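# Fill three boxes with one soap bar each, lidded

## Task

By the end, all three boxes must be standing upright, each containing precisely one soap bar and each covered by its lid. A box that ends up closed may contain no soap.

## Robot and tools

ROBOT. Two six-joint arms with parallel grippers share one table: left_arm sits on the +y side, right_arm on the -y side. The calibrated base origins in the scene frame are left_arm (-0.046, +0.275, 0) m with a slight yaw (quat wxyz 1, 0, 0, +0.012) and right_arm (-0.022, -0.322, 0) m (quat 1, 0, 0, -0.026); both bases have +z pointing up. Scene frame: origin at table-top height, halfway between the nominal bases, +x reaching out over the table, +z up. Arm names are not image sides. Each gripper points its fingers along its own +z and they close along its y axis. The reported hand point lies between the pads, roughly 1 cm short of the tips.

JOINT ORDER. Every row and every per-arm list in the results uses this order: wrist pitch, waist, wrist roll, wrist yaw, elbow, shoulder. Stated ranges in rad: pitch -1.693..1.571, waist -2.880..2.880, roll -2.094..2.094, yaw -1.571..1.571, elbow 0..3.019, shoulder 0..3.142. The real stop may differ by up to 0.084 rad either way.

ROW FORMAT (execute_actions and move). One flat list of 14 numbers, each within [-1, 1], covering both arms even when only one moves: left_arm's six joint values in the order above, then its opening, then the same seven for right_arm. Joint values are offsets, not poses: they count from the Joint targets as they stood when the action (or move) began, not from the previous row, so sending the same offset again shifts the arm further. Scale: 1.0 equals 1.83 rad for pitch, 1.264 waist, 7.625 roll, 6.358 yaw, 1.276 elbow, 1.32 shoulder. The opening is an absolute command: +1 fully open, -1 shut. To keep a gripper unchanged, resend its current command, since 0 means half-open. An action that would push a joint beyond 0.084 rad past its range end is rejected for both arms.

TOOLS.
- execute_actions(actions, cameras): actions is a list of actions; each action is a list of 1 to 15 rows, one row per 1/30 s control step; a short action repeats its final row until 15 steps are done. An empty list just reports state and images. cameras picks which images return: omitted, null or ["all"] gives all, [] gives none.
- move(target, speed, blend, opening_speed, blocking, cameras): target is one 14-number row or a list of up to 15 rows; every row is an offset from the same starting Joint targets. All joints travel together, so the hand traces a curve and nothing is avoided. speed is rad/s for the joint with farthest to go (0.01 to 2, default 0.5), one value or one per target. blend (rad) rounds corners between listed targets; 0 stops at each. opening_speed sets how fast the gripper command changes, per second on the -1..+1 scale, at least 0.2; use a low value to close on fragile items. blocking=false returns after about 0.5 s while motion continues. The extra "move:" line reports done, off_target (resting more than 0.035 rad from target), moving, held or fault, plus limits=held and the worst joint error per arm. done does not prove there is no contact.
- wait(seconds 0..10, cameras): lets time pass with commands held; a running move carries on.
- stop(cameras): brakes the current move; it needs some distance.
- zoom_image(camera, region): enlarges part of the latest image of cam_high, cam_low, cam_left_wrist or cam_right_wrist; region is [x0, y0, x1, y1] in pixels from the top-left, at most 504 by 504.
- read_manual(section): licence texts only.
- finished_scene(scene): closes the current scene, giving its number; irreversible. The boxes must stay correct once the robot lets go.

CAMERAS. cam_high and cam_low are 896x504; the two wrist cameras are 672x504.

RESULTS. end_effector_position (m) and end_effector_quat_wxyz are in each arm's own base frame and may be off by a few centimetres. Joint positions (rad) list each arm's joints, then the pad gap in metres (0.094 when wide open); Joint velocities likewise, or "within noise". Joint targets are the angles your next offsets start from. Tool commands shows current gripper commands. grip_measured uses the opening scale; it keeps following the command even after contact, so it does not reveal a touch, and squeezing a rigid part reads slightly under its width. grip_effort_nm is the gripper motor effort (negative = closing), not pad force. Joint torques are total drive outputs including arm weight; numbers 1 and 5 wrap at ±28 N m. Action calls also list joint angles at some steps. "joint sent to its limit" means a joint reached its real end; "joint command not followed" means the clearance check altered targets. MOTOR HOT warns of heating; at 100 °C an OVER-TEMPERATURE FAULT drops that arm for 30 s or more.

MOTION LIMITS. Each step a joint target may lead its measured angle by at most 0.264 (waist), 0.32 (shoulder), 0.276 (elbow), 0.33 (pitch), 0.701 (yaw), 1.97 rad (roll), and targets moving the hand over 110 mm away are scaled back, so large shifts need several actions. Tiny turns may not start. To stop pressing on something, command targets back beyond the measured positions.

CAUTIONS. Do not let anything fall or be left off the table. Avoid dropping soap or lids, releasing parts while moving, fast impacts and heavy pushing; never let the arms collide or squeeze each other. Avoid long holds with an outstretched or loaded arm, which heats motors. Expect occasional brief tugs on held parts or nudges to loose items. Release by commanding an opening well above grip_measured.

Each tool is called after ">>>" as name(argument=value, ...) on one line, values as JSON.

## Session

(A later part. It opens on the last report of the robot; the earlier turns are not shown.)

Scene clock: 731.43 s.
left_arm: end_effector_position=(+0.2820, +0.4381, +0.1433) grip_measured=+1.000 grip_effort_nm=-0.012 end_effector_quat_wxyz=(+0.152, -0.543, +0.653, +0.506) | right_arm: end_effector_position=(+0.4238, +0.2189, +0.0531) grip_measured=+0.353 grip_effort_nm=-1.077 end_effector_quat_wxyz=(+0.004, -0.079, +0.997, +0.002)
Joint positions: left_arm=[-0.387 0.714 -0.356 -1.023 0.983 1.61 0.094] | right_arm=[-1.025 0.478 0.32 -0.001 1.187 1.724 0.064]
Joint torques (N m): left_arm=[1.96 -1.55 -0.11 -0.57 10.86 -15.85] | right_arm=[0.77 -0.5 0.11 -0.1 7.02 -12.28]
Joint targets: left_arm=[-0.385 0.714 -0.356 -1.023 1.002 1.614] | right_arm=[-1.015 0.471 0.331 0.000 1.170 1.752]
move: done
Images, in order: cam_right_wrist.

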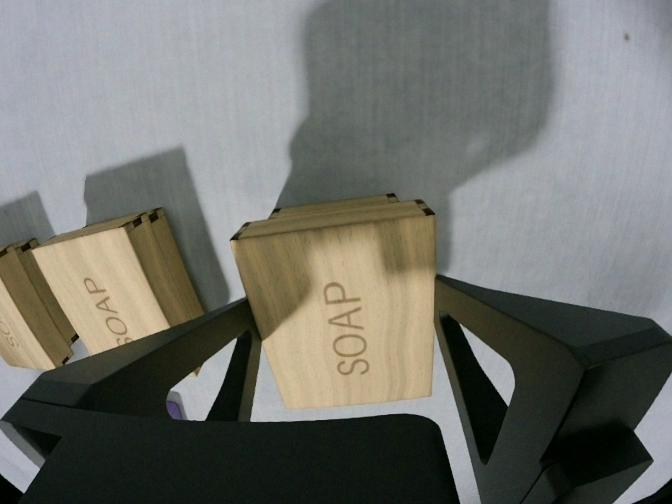

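>>> move(target=[[0,0,0,0,0,0,1,-0.0257,0,0,0,0.0635,-0.0432,0.25],[0,0,0,0,0,0,1,-0.0257,0.0131,0,0,0.0635,-0.0432,0.25],[0,0,0,0,0,0,1,0.0005,0.0131,0,0,-0.0039,-0.003,0.25]], speed=0.06, cameras=["cam_right_wrist"])

>>> zoom_image(camera="cam_right_wrist", region=[210, 180, 460, 430])

Scene clock: 754.67 s.
left_arm: end_effector_position=(+0.2820, +0.4381, +0.1433) grip_measured=+1.000 grip_effort_nm=-0.007 end_effector_quat_wxyz=(+0.152, -0.543, +0.653, +0.506) | right_arm: end_effector_position=(+0.4213, +0.2195, +0.0527) grip_measured=+0.353 grip_effort_nm=-1.072 end_effector_quat_wxyz=(+0.003, -0.080, +0.997, +0.002)
Joint positions: left_arm=[-0.387 0.714 -0.356 -1.023 0.983 1.61 0.094] | right_arm=[-1.024 0.481 0.32 -0.001 1.182 1.721 0.064]
Joint torques (N m): left_arm=[1.95 -1.55 -0.11 -0.57 10.85 -15.85] | right_arm=[0.8 0.67 0.11 -0.08 6.99 -12.45]
Joint targets: left_arm=[-0.385 0.714 -0.356 -1.023 1.002 1.614] | right_arm=[-1.014 0.488 0.331 0.000 1.165 1.748]
move: done
Images, in order: cam_right_wrist.

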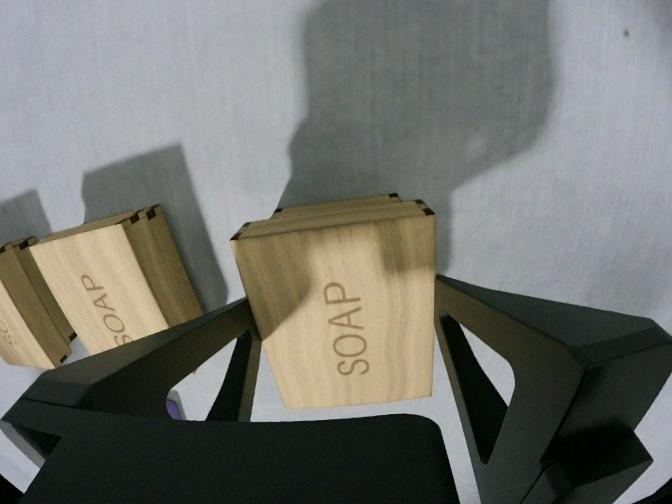

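Scaled by 2.016 from the camera's 672x504 image, which has a finer 960x720 frame.

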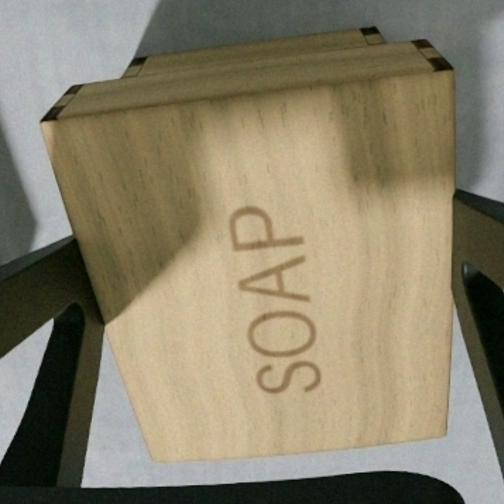

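>>> move(target=[[0,0,0,0,0,0,1,0,0,0,0,0,0,0.62]], opening_speed=0.2)

>>> zoom_image(camera="cam_right_wrist", region=[210, 180, 460, 430])

>>> zoom_image(camera="cam_high", region=[380, 230, 450, 300])

Scene clock: 770.53 s.
left_arm: end_effector_position=(+0.2820, +0.4381, +0.1433) grip_measured=+1.000 grip_effort_nm=-0.007 end_effector_quat_wxyz=(+0.152, -0.543, +0.653, +0.506) | right_arm: end_effector_position=(+0.4190, +0.2182, +0.0488) grip_measured=+0.617 grip_effort_nm=0.046 end_effector_quat_wxyz=(-0.001, -0.080, +0.997, +0.000)
Joint positions: left_arm=[-0.387 0.714 -0.356 -1.023 0.983 1.61 0.094] | right_arm=[-1.022 0.481 0.32 -0.001 1.175 1.725 0.076]
Joint torques (N m): left_arm=[1.95 -1.55 -0.11 -0.57 10.85 -15.79] | right_arm=[0.7 0.67 0.11 -0.09 7.45 -12.92]
Joint targets: left_arm=[-0.385 0.714 -0.356 -1.023 1.002 1.614] | right_arm=[-1.014 0.488 0.331 0.001 1.165 1.748]
move: done

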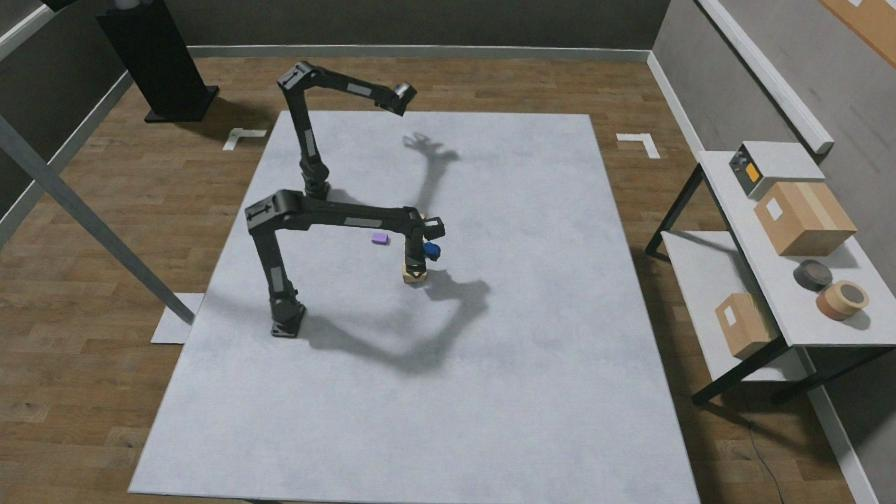

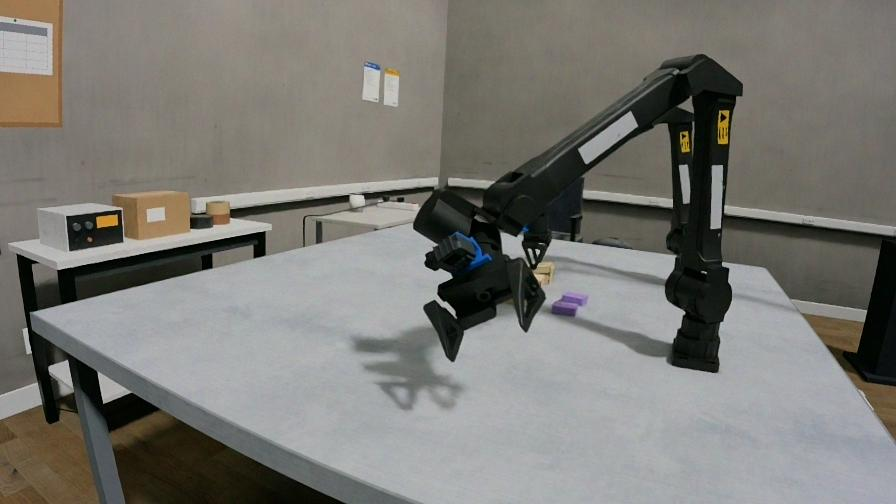

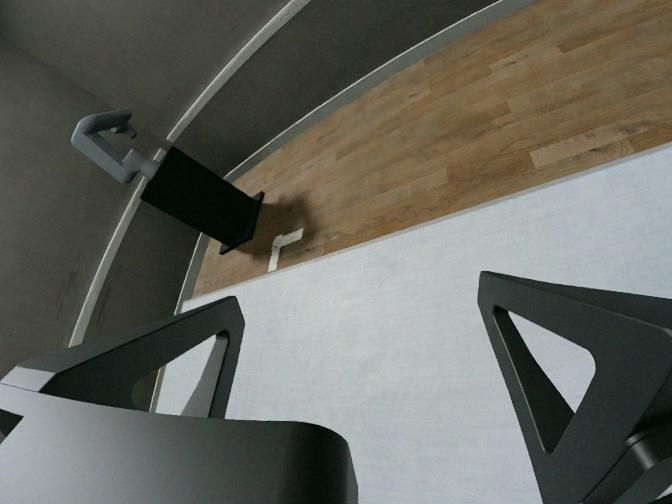

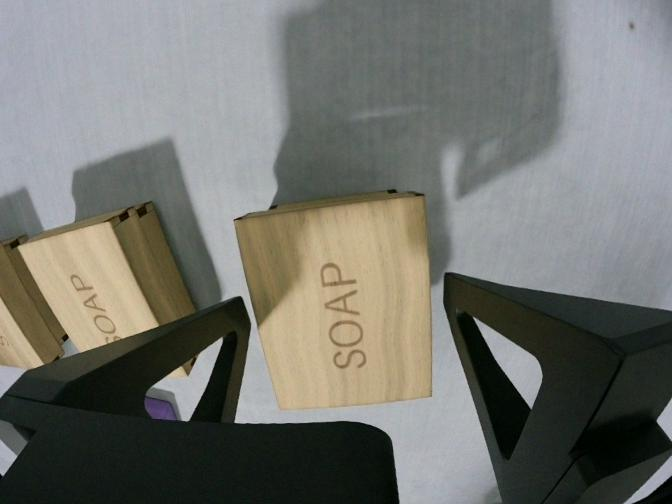

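Scaled by 2.016 from the camera's 672x504 image, which has a finer 960x720 frame.

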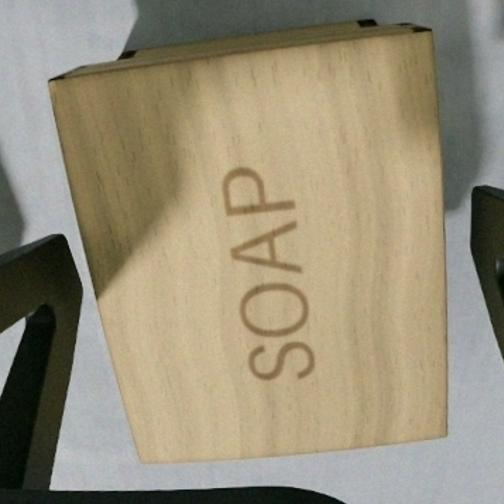

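Scaled by 7.200 from the camera's 896x504 image, which has a finer 1280x720 frame.

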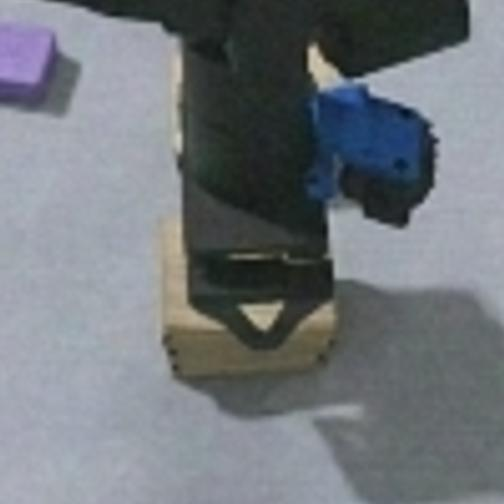

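>>> move(target=[[0,0,0,0,0,0,1,0,0,0,0,0,0,0.25],[0,0,0,0,0,0,1,0.0055,0,0,0,-0.0098,0,0.25],[0,0,0,0,0,0,1,0.0055,0,0,0,-0.0098,0,0.62]], opening_speed=0.2, speed=0.05, cameras=["cam_right_wrist","cam_high"])

>>> zoom_image(camera="cam_right_wrist", region=[210, 180, 460, 430])

>>> zoom_image(camera="cam_high", region=[380, 230, 450, 300])

Scene clock: 790.63 s.
left_arm: end_effector_position=(+0.2820, +0.4381, +0.1433) grip_measured=+1.000 grip_effort_nm=-0.012 end_effector_quat_wxyz=(+0.152, -0.543, +0.653, +0.506) | right_arm: end_effector_position=(+0.4160, +0.2167, +0.0446) grip_measured=+0.617 grip_effort_nm=0.046 end_effector_quat_wxyz=(-0.002, -0.080, +0.997, -0.001)
Joint positions: left_arm=[-0.387 0.714 -0.356 -1.023 0.983 1.61 0.094] | right_arm=[-1.013 0.481 0.32 -0.001 1.163 1.725 0.076]
Joint torques (N m): left_arm=[1.96 -1.55 -0.11 -0.57 10.86 -15.85] | right_arm=[0.7 0.67 0.11 -0.1 7.41 -12.92]
Joint targets: left_arm=[-0.385 0.714 -0.356 -1.023 1.002 1.614] | right_arm=[-1.004 0.487 0.331 0.000 1.152 1.748]
move: done
Images, in order: cam_high, cam_right_wrist.

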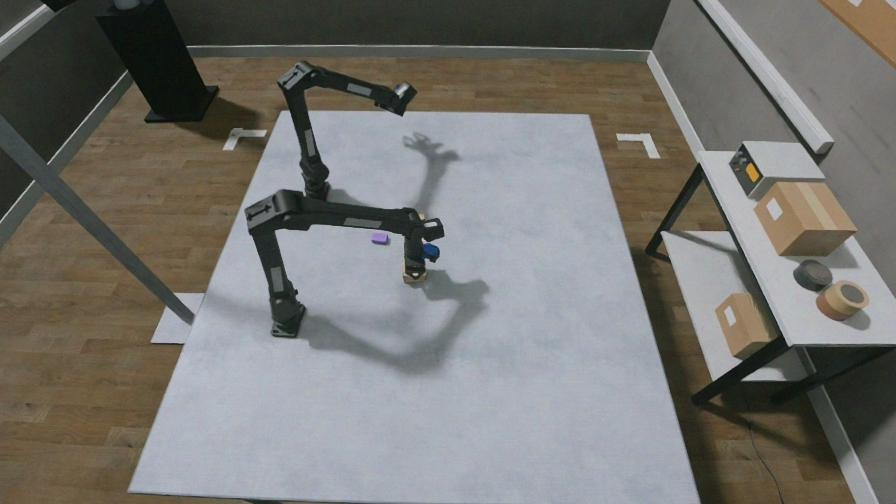

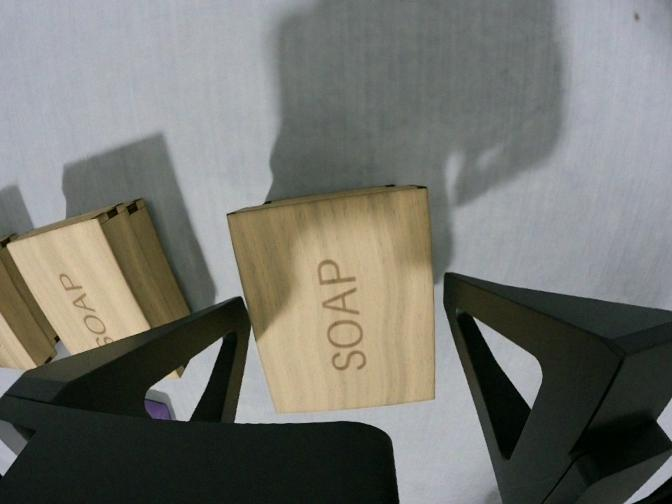

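Scaled by 2.016 from the camera's 672x504 image, which has a finer 960x720 frame.

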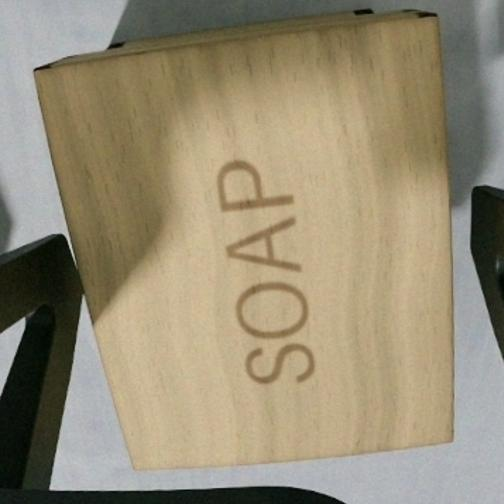

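Scaled by 7.200 from the camera's 896x504 image, which has a finer 1280x720 frame.

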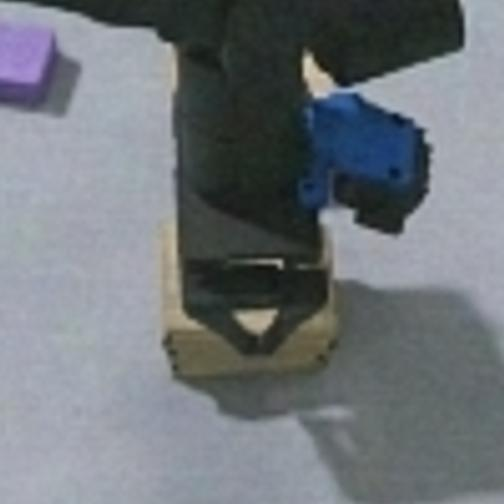

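>>> move(target=[0,0,0,0,0,0,1,-0.0678,0,0,0,0.0956,-0.0735,0.62], speed=0.1, cameras=["cam_right_wrist","cam_high","cam_low"])

>>> zoom_image(camera="cam_right_wrist", region=[210, 160, 460, 410])

>>> zoom_image(camera="cam_low", region=[500, 220, 600, 320])

>>> zoom_image(camera="cam_high", region=[380, 230, 450, 300])

Scene clock: 811.10 s.
left_arm: end_effector_position=(+0.2820, +0.4381, +0.1433) grip_measured=+1.000 grip_effort_nm=-0.007 end_effector_quat_wxyz=(+0.152, -0.543, +0.653, +0.506) | right_arm: end_effector_position=(+0.4188, +0.2182, +0.0926) grip_measured=+0.618 grip_effort_nm=0.046 end_effector_quat_wxyz=(+0.005, -0.080, +0.997, +0.002)
Joint positions: left_arm=[-0.387 0.714 -0.356 -1.023 0.983 1.61 0.094] | right_arm=[-1.12 0.481 0.32 -0.001 1.222 1.663 0.076]
Joint torques (N m): left_arm=[1.95 -1.61 -0.11 -0.57 10.85 -15.85] | right_arm=[0.09 0.67 0.11 -0.1 13.23 -15.21]
Joint targets: left_arm=[-0.385 0.714 -0.356 -1.023 1.002 1.614] | right_arm=[-1.128 0.487 0.331 0.000 1.274 1.651]
move: off_target (right_arm); right_arm: the elbow is farthest, 0.052 rad from its target
Images, in order: cam_high, cam_low, cam_right_wrist.

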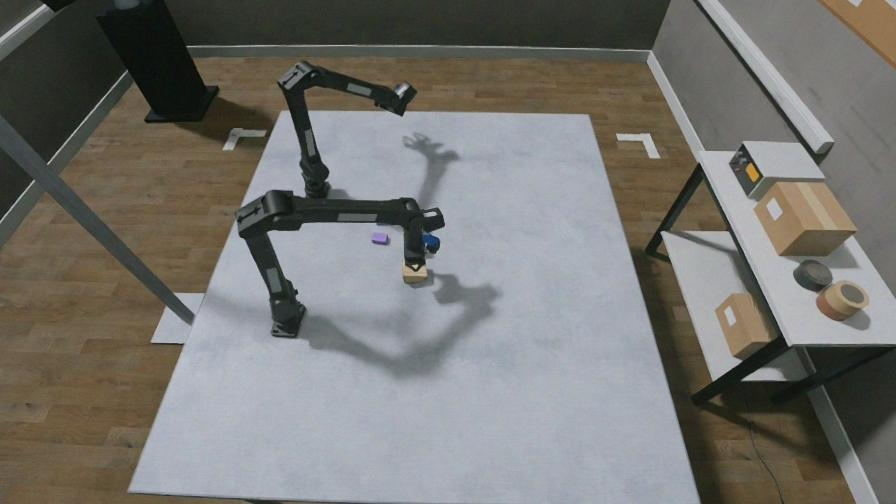

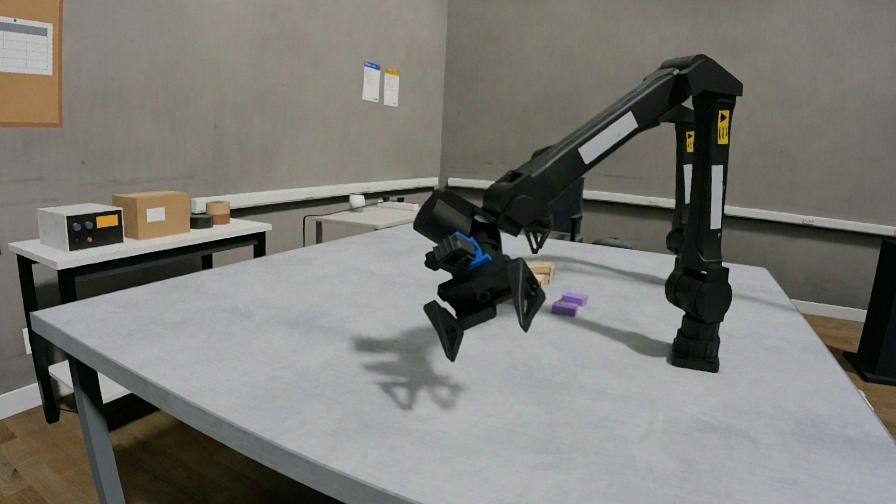

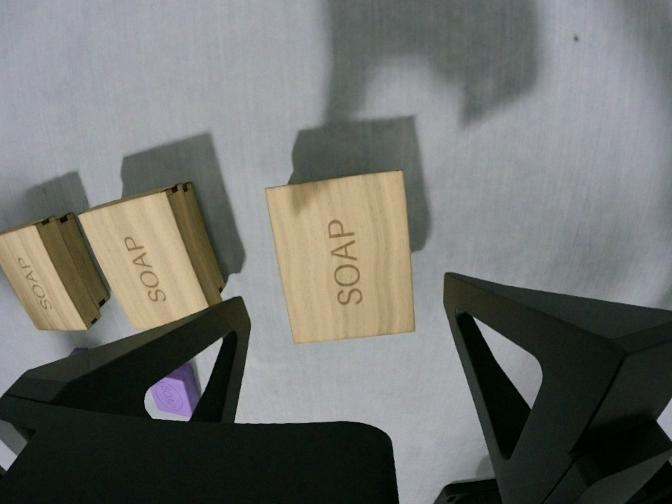

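Scaled by 2.016 from the camera's 672x504 image, which has a finer 960x720 frame.

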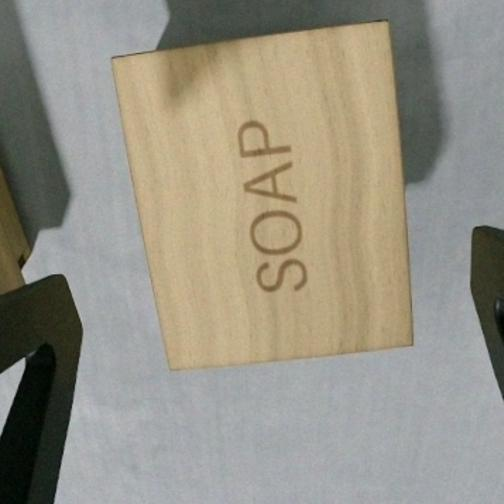

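Scaled by 5.040 from the camera's 896x504 image, which has a finer 1280x720 frame.

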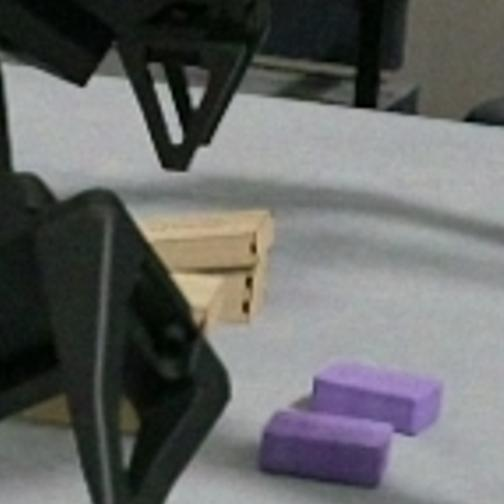

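Scaled by 7.200 from the camera's 896x504 image, which has a finer 1280x720 frame.

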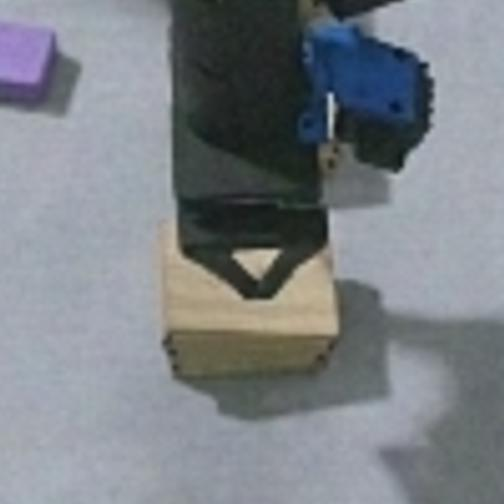

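>>> move(target=[[0,0,0,0,0,0,1,0.0262,0.0182,0.003,0,-0.1277,-0.0462,-0.95],[0,0,0,0,0,0,1,0.0683,0.0182,0.003,0,-0.1575,0.0114,-0.95]], speed=[0.15,0.04], opening_speed=0.5, cameras=["cam_right_wrist","cam_high","cam_low"])

>>> zoom_image(camera="cam_low", region=[500, 220, 600, 320])

Scene clock: 847.17 s.
left_arm: end_effector_position=(+0.2820, +0.4381, +0.1433) grip_measured=+1.000 grip_effort_nm=-0.007 end_effector_quat_wxyz=(+0.152, -0.543, +0.653, +0.506) | right_arm: end_effector_position=(+0.3887, +0.2139, +0.0599) grip_measured=-0.947 grip_effort_nm=-0.144 end_effector_quat_wxyz=(+0.006, -0.082, +0.997, +0.003)
Joint positions: left_arm=[-0.387 0.714 -0.356 -1.023 0.983 1.61 0.094] | right_arm=[-1.012 0.504 0.341 -0.001 1.089 1.635 0.002]
Joint torques (N m): left_arm=[1.95 -1.61 -0.11 -0.57 10.86 -15.79] | right_arm=[0.75 0.67 0.13 -0.1 7.04 -10.99]
Joint targets: left_arm=[-0.385 0.714 -0.356 -1.023 1.002 1.614] | right_arm=[-1.003 0.511 0.354 0.000 1.073 1.666]
move: done
Images, in order: cam_high, cam_low, cam_right_wrist.

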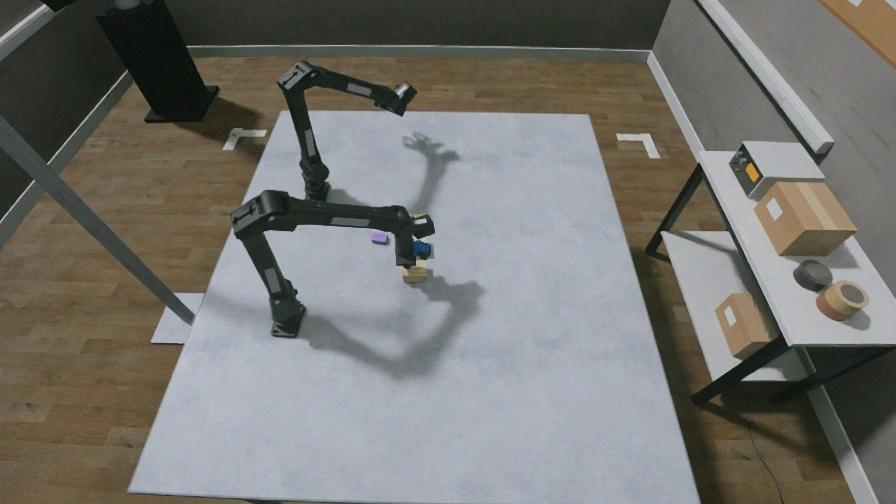

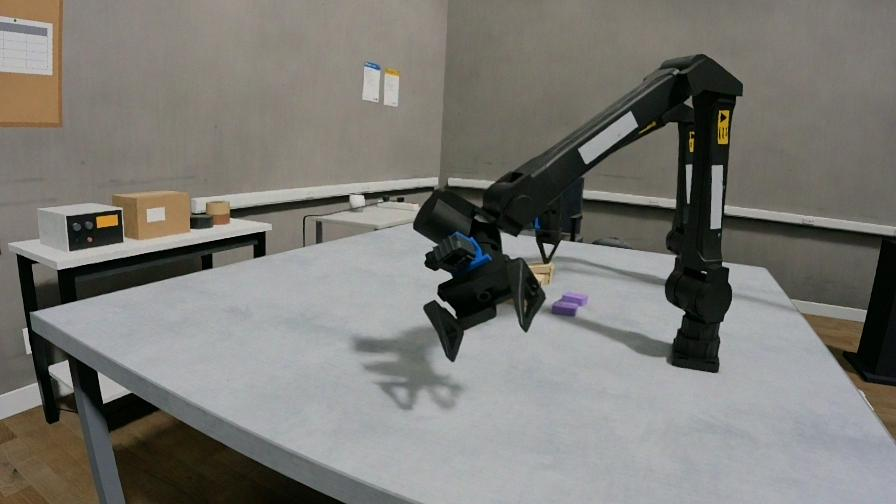

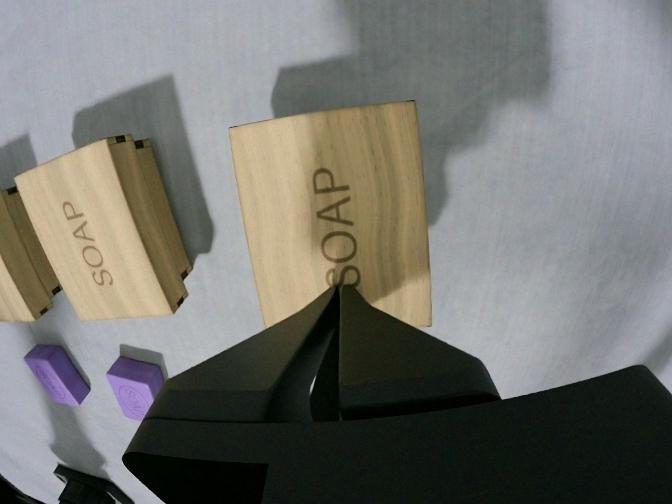

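Scaled by 5.040 from the camera's 896x504 image, which has a finer 1280x720 frame.

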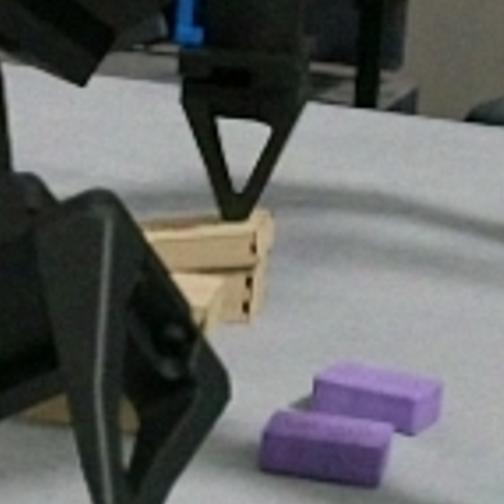

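>>> move(target=[0,0,0,0,0,0,1,0,0,0,0,-0.0095,0.0105,-0.95], speed=0.03, cameras=["cam_right_wrist","cam_high","cam_low"])

>>> zoom_image(camera="cam_low", region=[500, 220, 600, 320])

Scene clock: 854.83 s.
left_arm: end_effector_position=(+0.2820, +0.4381, +0.1433) grip_measured=+1.000 grip_effort_nm=-0.007 end_effector_quat_wxyz=(+0.152, -0.543, +0.653, +0.506) | right_arm: end_effector_position=(+0.3883, +0.2137, +0.0593) grip_measured=-0.948 grip_effort_nm=-0.144 end_effector_quat_wxyz=(+0.005, -0.081, +0.997, +0.003)
Joint positions: left_arm=[-0.387 0.714 -0.356 -1.023 0.983 1.61 0.094] | right_arm=[-1.012 0.504 0.341 -0.001 1.089 1.636 0.002]
Joint torques (N m): left_arm=[1.95 -1.61 -0.11 -0.57 10.85 -15.85] | right_arm=[0.75 0.73 0.13 -0.1 6.08 -9.93]
Joint targets: left_arm=[-0.385 0.714 -0.356 -1.023 1.002 1.614] | right_arm=[-1.003 0.511 0.354 0.000 1.061 1.680]
move: off_target (right_arm); right_arm: the shoulder is farthest, 0.044 rad from its target
Images, in order: cam_high, cam_low, cam_right_wrist.

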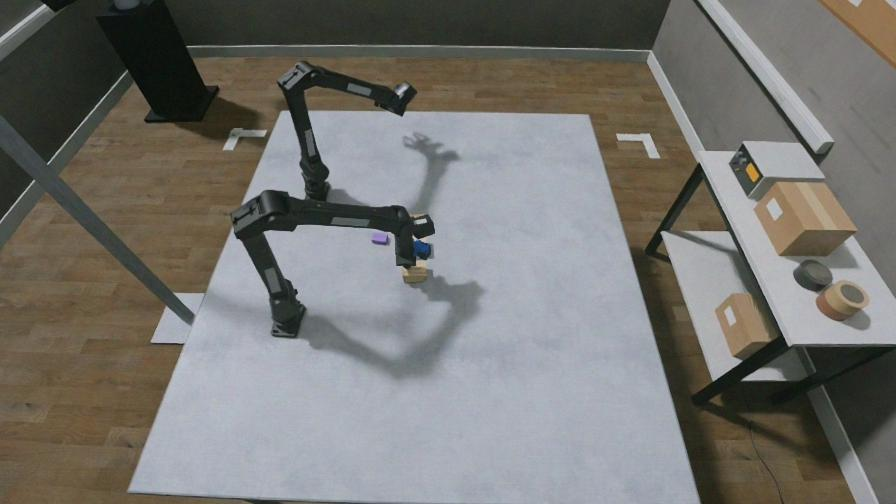

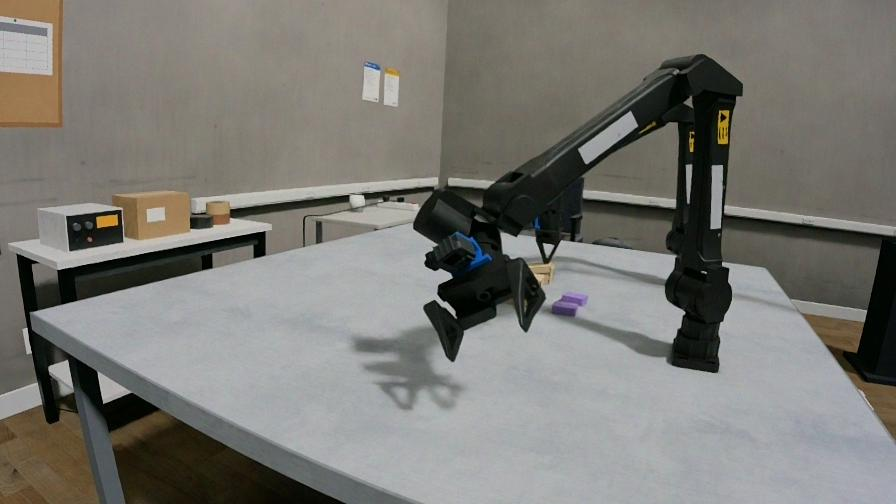

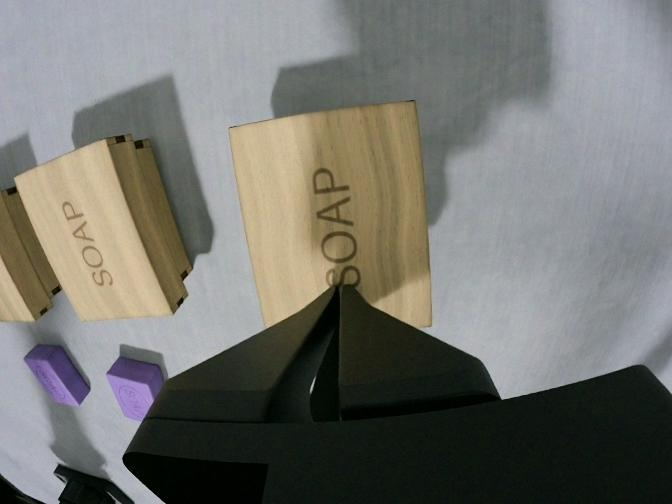

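Scaled by 5.040 from the camera's 896x504 image, which has a finer 1280x720 frame.

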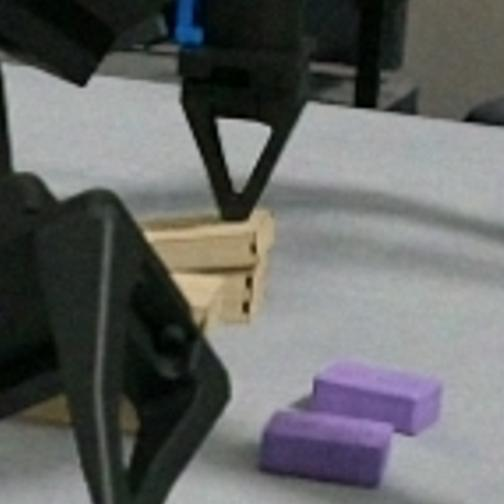

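>>> move(target=[0,0,0,0,0,0,1,-0.0213,0,0,0,0,0,-0.95], speed=0.03, cameras=["cam_right_wrist","cam_low"])

>>> zoom_image(camera="cam_low", region=[500, 220, 600, 320])

Scene clock: 867.40 s.
left_arm: end_effector_position=(+0.2820, +0.4381, +0.1433) grip_measured=+1.000 grip_effort_nm=-0.007 end_effector_quat_wxyz=(+0.152, -0.543, +0.653, +0.506) | right_arm: end_effector_position=(+0.3856, +0.2124, +0.0591) grip_measured=-0.948 grip_effort_nm=-0.144 end_effector_quat_wxyz=(-0.001, -0.082, +0.997, +0.000)
Joint positions: left_arm=[-0.387 0.714 -0.356 -1.023 0.983 1.61 0.094] | right_arm=[-1.024 0.504 0.341 -0.001 1.089 1.636 0.002]
Joint torques (N m): left_arm=[1.95 -1.55 -0.11 -0.57 10.85 -15.79] | right_arm=[-0.28 0.67 0.13 -0.1 6.04 -9.93]
Joint targets: left_arm=[-0.385 0.714 -0.356 -1.023 1.002 1.614] | right_arm=[-1.042 0.511 0.354 0.000 1.061 1.680]
move: off_target (right_arm); right_arm: the shoulder is farthest, 0.044 rad from its target
Images, in order: cam_low, cam_right_wrist.

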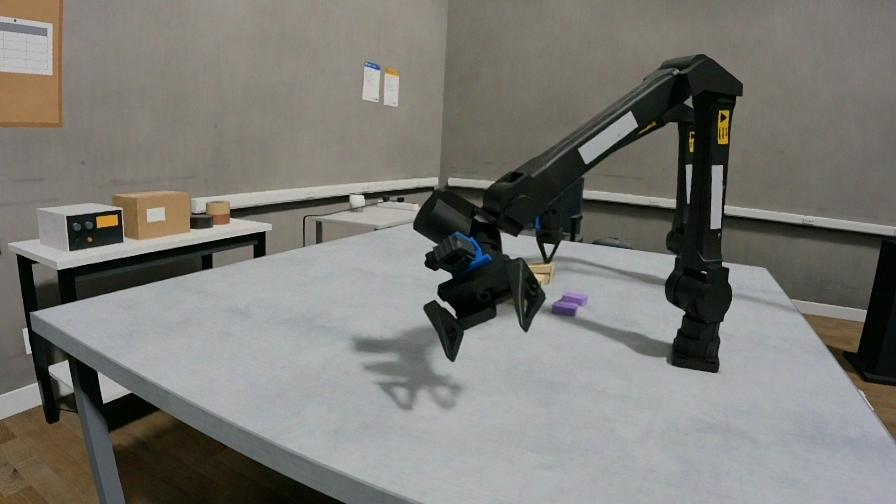

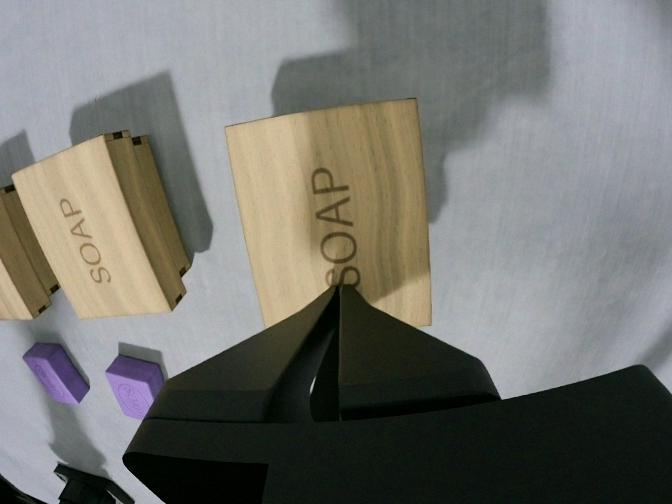

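Scaled by 5.040 from the camera's 896x504 image, which has a finer 1280x720 frame.

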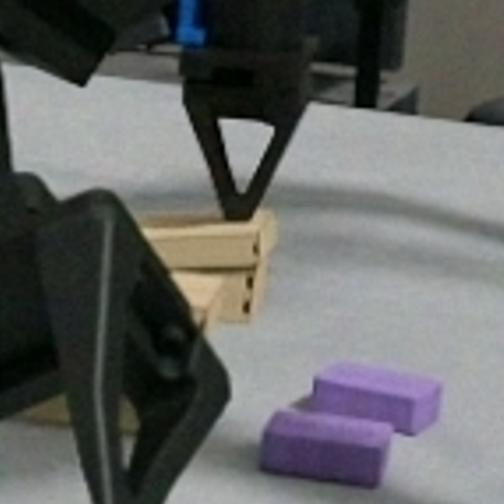

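>>> move(target=[[0,0,0,0,0,0,1,-0.0208,0,0,0,0.0854,-0.072,-0.95],[0,0,0,0,0,0,1,-0.047,-0.019,-0.003,0,0.1669,-0.022,-0.95],[0,0,0,0,0,0,1,-0.047,-0.019,-0.003,0,0.1669,-0.022,0.62],[0,0,0,0,0,0,1,0.0169,-0.019,-0.003,0,0.074,0.0462,0.62],[0,0,0,0,0,0,1,0.0169,-0.019,-0.003,0,0.074,0.0462,0.25]], speed=[0.06,0.15,0.15,0.08,0.1], opening_speed=0.6, cameras=["cam_right_wrist"])

>>> zoom_image(camera="cam_right_wrist", region=[210, 180, 460, 430])

Scene clock: 911.43 s.
left_arm: end_effector_position=(+0.2820, +0.4381, +0.1433) grip_measured=+1.000 grip_effort_nm=-0.007 end_effector_quat_wxyz=(+0.152, -0.543, +0.653, +0.506) | right_arm: end_effector_position=(+0.4176, +0.2201, +0.0520) grip_measured=+0.254 grip_effort_nm=-0.193 end_effector_quat_wxyz=(+0.005, -0.075, +0.997, -0.001)
Joint positions: left_arm=[-0.387 0.714 -0.356 -1.023 0.983 1.61 0.094] | right_arm=[-1.019 0.488 0.339 0.005 1.171 1.715 0.059]
Joint torques (N m): left_arm=[1.95 -1.55 -0.11 -0.57 10.85 -15.85] | right_arm=[0.7 0.03 -0.07 -0.32 7.12 -12.86]
Joint targets: left_arm=[-0.385 0.714 -0.356 -1.023 1.002 1.614] | right_arm=[-1.011 0.487 0.331 0.001 1.155 1.741]
move: done; target 3's new numbers were sent with right_arm's elbow 0.056 rad from that target
Images, in order: cam_right_wrist.

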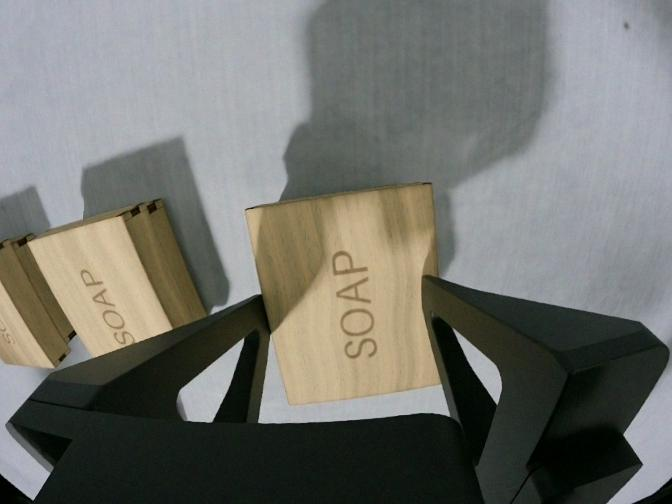

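Scaled by 2.016 from the camera's 672x504 image, which has a finer 960x720 frame.

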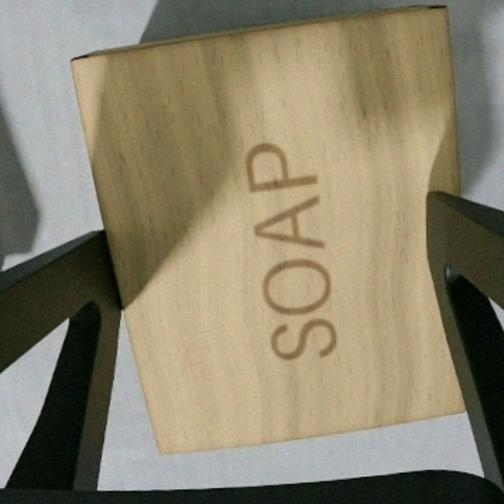

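>>> move(target=[0,0,0,0,0,0,1,0,0,0,0,0,0,0.62], opening_speed=0.4, cameras=["cam_right_wrist","cam_low"])

>>> zoom_image(camera="cam_low", region=[500, 220, 600, 320])

Scene clock: 924.07 s.
left_arm: end_effector_position=(+0.2820, +0.4381, +0.1433) grip_measured=+1.000 grip_effort_nm=-0.007 end_effector_quat_wxyz=(+0.152, -0.543, +0.653, +0.506) | right_arm: end_effector_position=(+0.4177, +0.2204, +0.0520) grip_measured=+0.617 grip_effort_nm=0.051 end_effector_quat_wxyz=(+0.005, -0.075, +0.997, +0.000)
Joint positions: left_arm=[-0.387 0.714 -0.356 -1.023 0.983 1.61 0.094] | right_arm=[-1.018 0.488 0.338 0.004 1.171 1.715 0.076]
Joint torques (N m): left_arm=[1.96 -1.61 -0.11 -0.57 10.86 -15.85] | right_arm=[0.66 -0.09 -0.06 -0.31 7.13 -12.57]
Joint targets: left_arm=[-0.385 0.714 -0.356 -1.023 1.002 1.614] | right_arm=[-1.011 0.487 0.331 0.000 1.155 1.741]
move: done
Images, in order: cam_low, cam_right_wrist.

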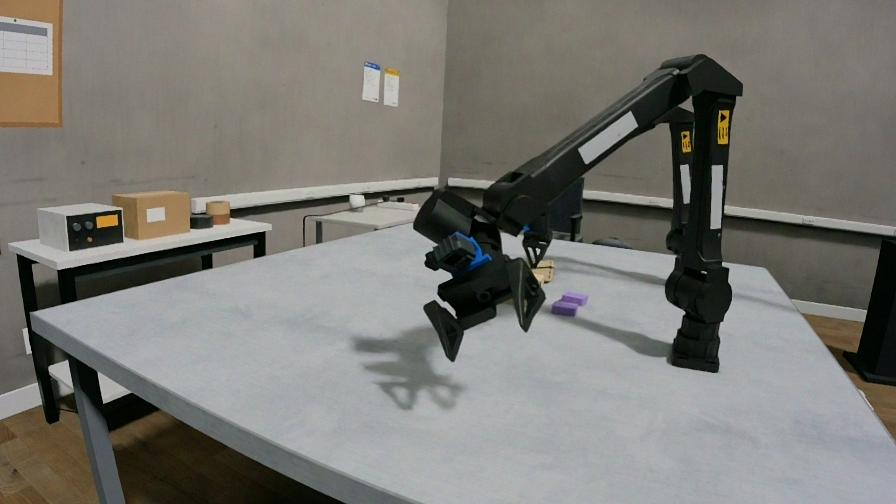

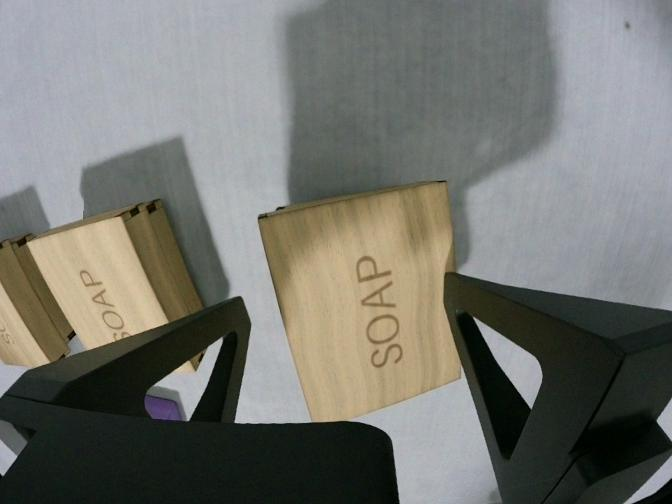

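Scaled by 5.040 from the camera's 896x504 image, which has a finer 1280x720 frame.

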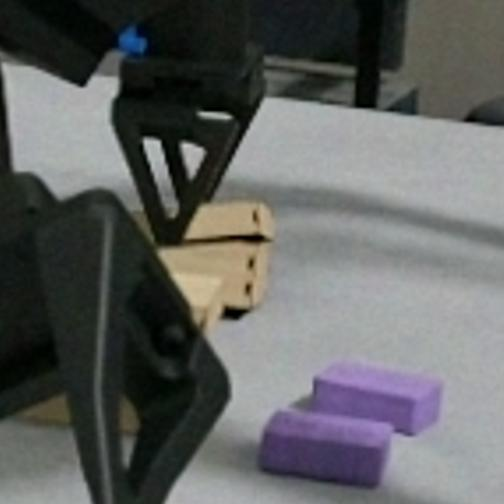

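>>> move(target=[0,0,0,0,0,0,1,-0.0639,0,0,0,0.0929,-0.0682,0.62], speed=0.08, cameras=["cam_right_wrist","cam_low","cam_high"])

>>> zoom_image(camera="cam_low", region=[500, 220, 600, 320])

>>> zoom_image(camera="cam_high", region=[380, 230, 450, 300])

>>> zoom_image(camera="cam_right_wrist", region=[210, 150, 460, 400])

Scene clock: 938.03 s.
left_arm: end_effector_position=(+0.2820, +0.4381, +0.1433) grip_measured=+1.000 grip_effort_nm=-0.007 end_effector_quat_wxyz=(+0.152, -0.543, +0.653, +0.506) | right_arm: end_effector_position=(+0.4173, +0.2204, +0.0918) grip_measured=+0.618 grip_effort_nm=0.051 end_effector_quat_wxyz=(+0.004, -0.075, +0.997, +0.001)
Joint positions: left_arm=[-0.387 0.714 -0.356 -1.023 0.983 1.61 0.094] | right_arm=[-1.12 0.488 0.338 0.002 1.221 1.664 0.076]
Joint torques (N m): left_arm=[1.95 -1.61 -0.11 -0.57 10.86 -15.79] | right_arm=[0.18 -0.09 -0.06 -0.23 13.27 -15.03]
Joint targets: left_arm=[-0.385 0.714 -0.356 -1.023 1.002 1.614] | right_arm=[-1.128 0.487 0.331 0.000 1.274 1.651]
move: off_target (right_arm); right_arm: the elbow is farthest, 0.052 rad from its target
Images, in order: cam_high, cam_low, cam_right_wrist.

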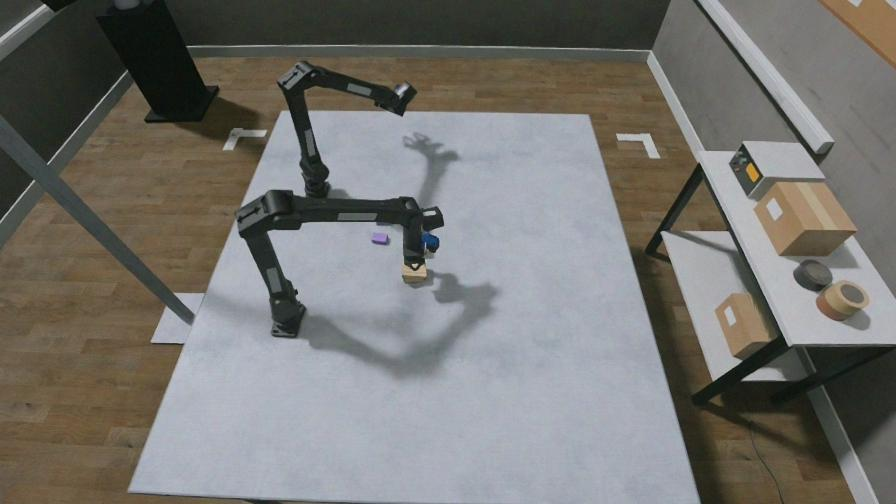

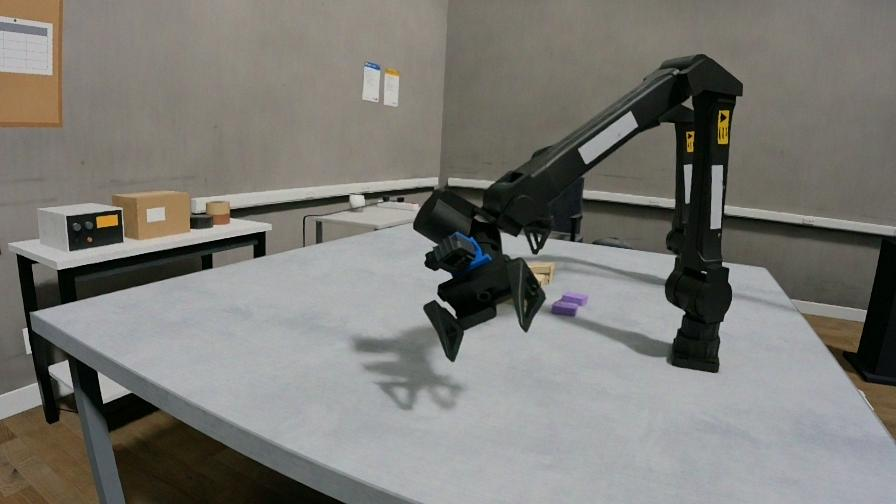

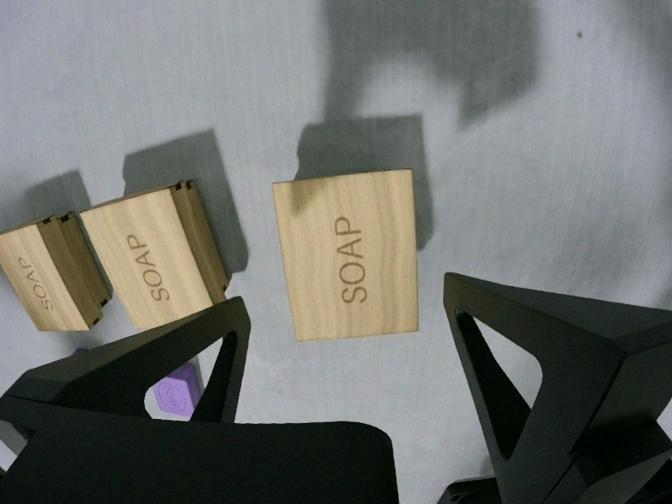

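Scaled by 5.040 from the camera's 896x504 image, which has a finer 1280x720 frame.

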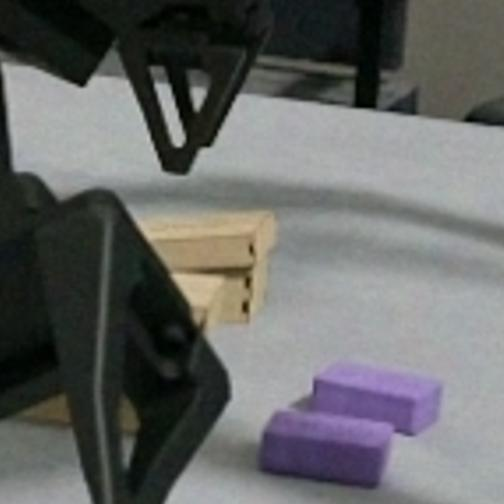

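Scaled by 7.200 from the camera's 896x504 image, which has a finer 1280x720 frame.

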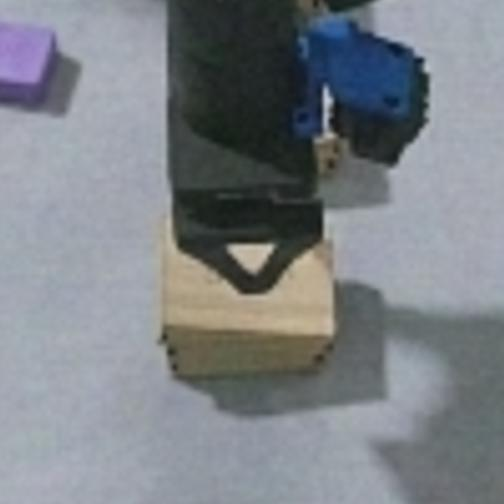

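Scaled by 2.016 from the camera's 672x504 image, which has a finer 960x720 frame.

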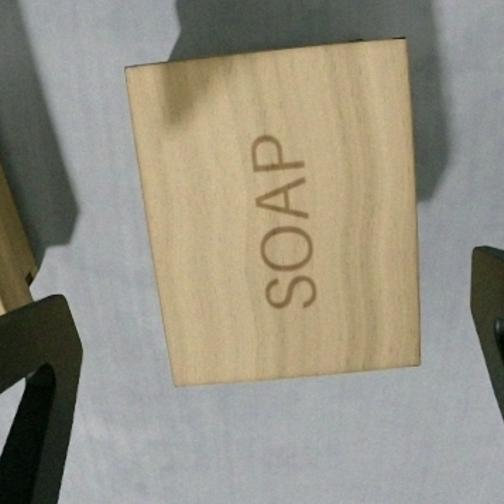

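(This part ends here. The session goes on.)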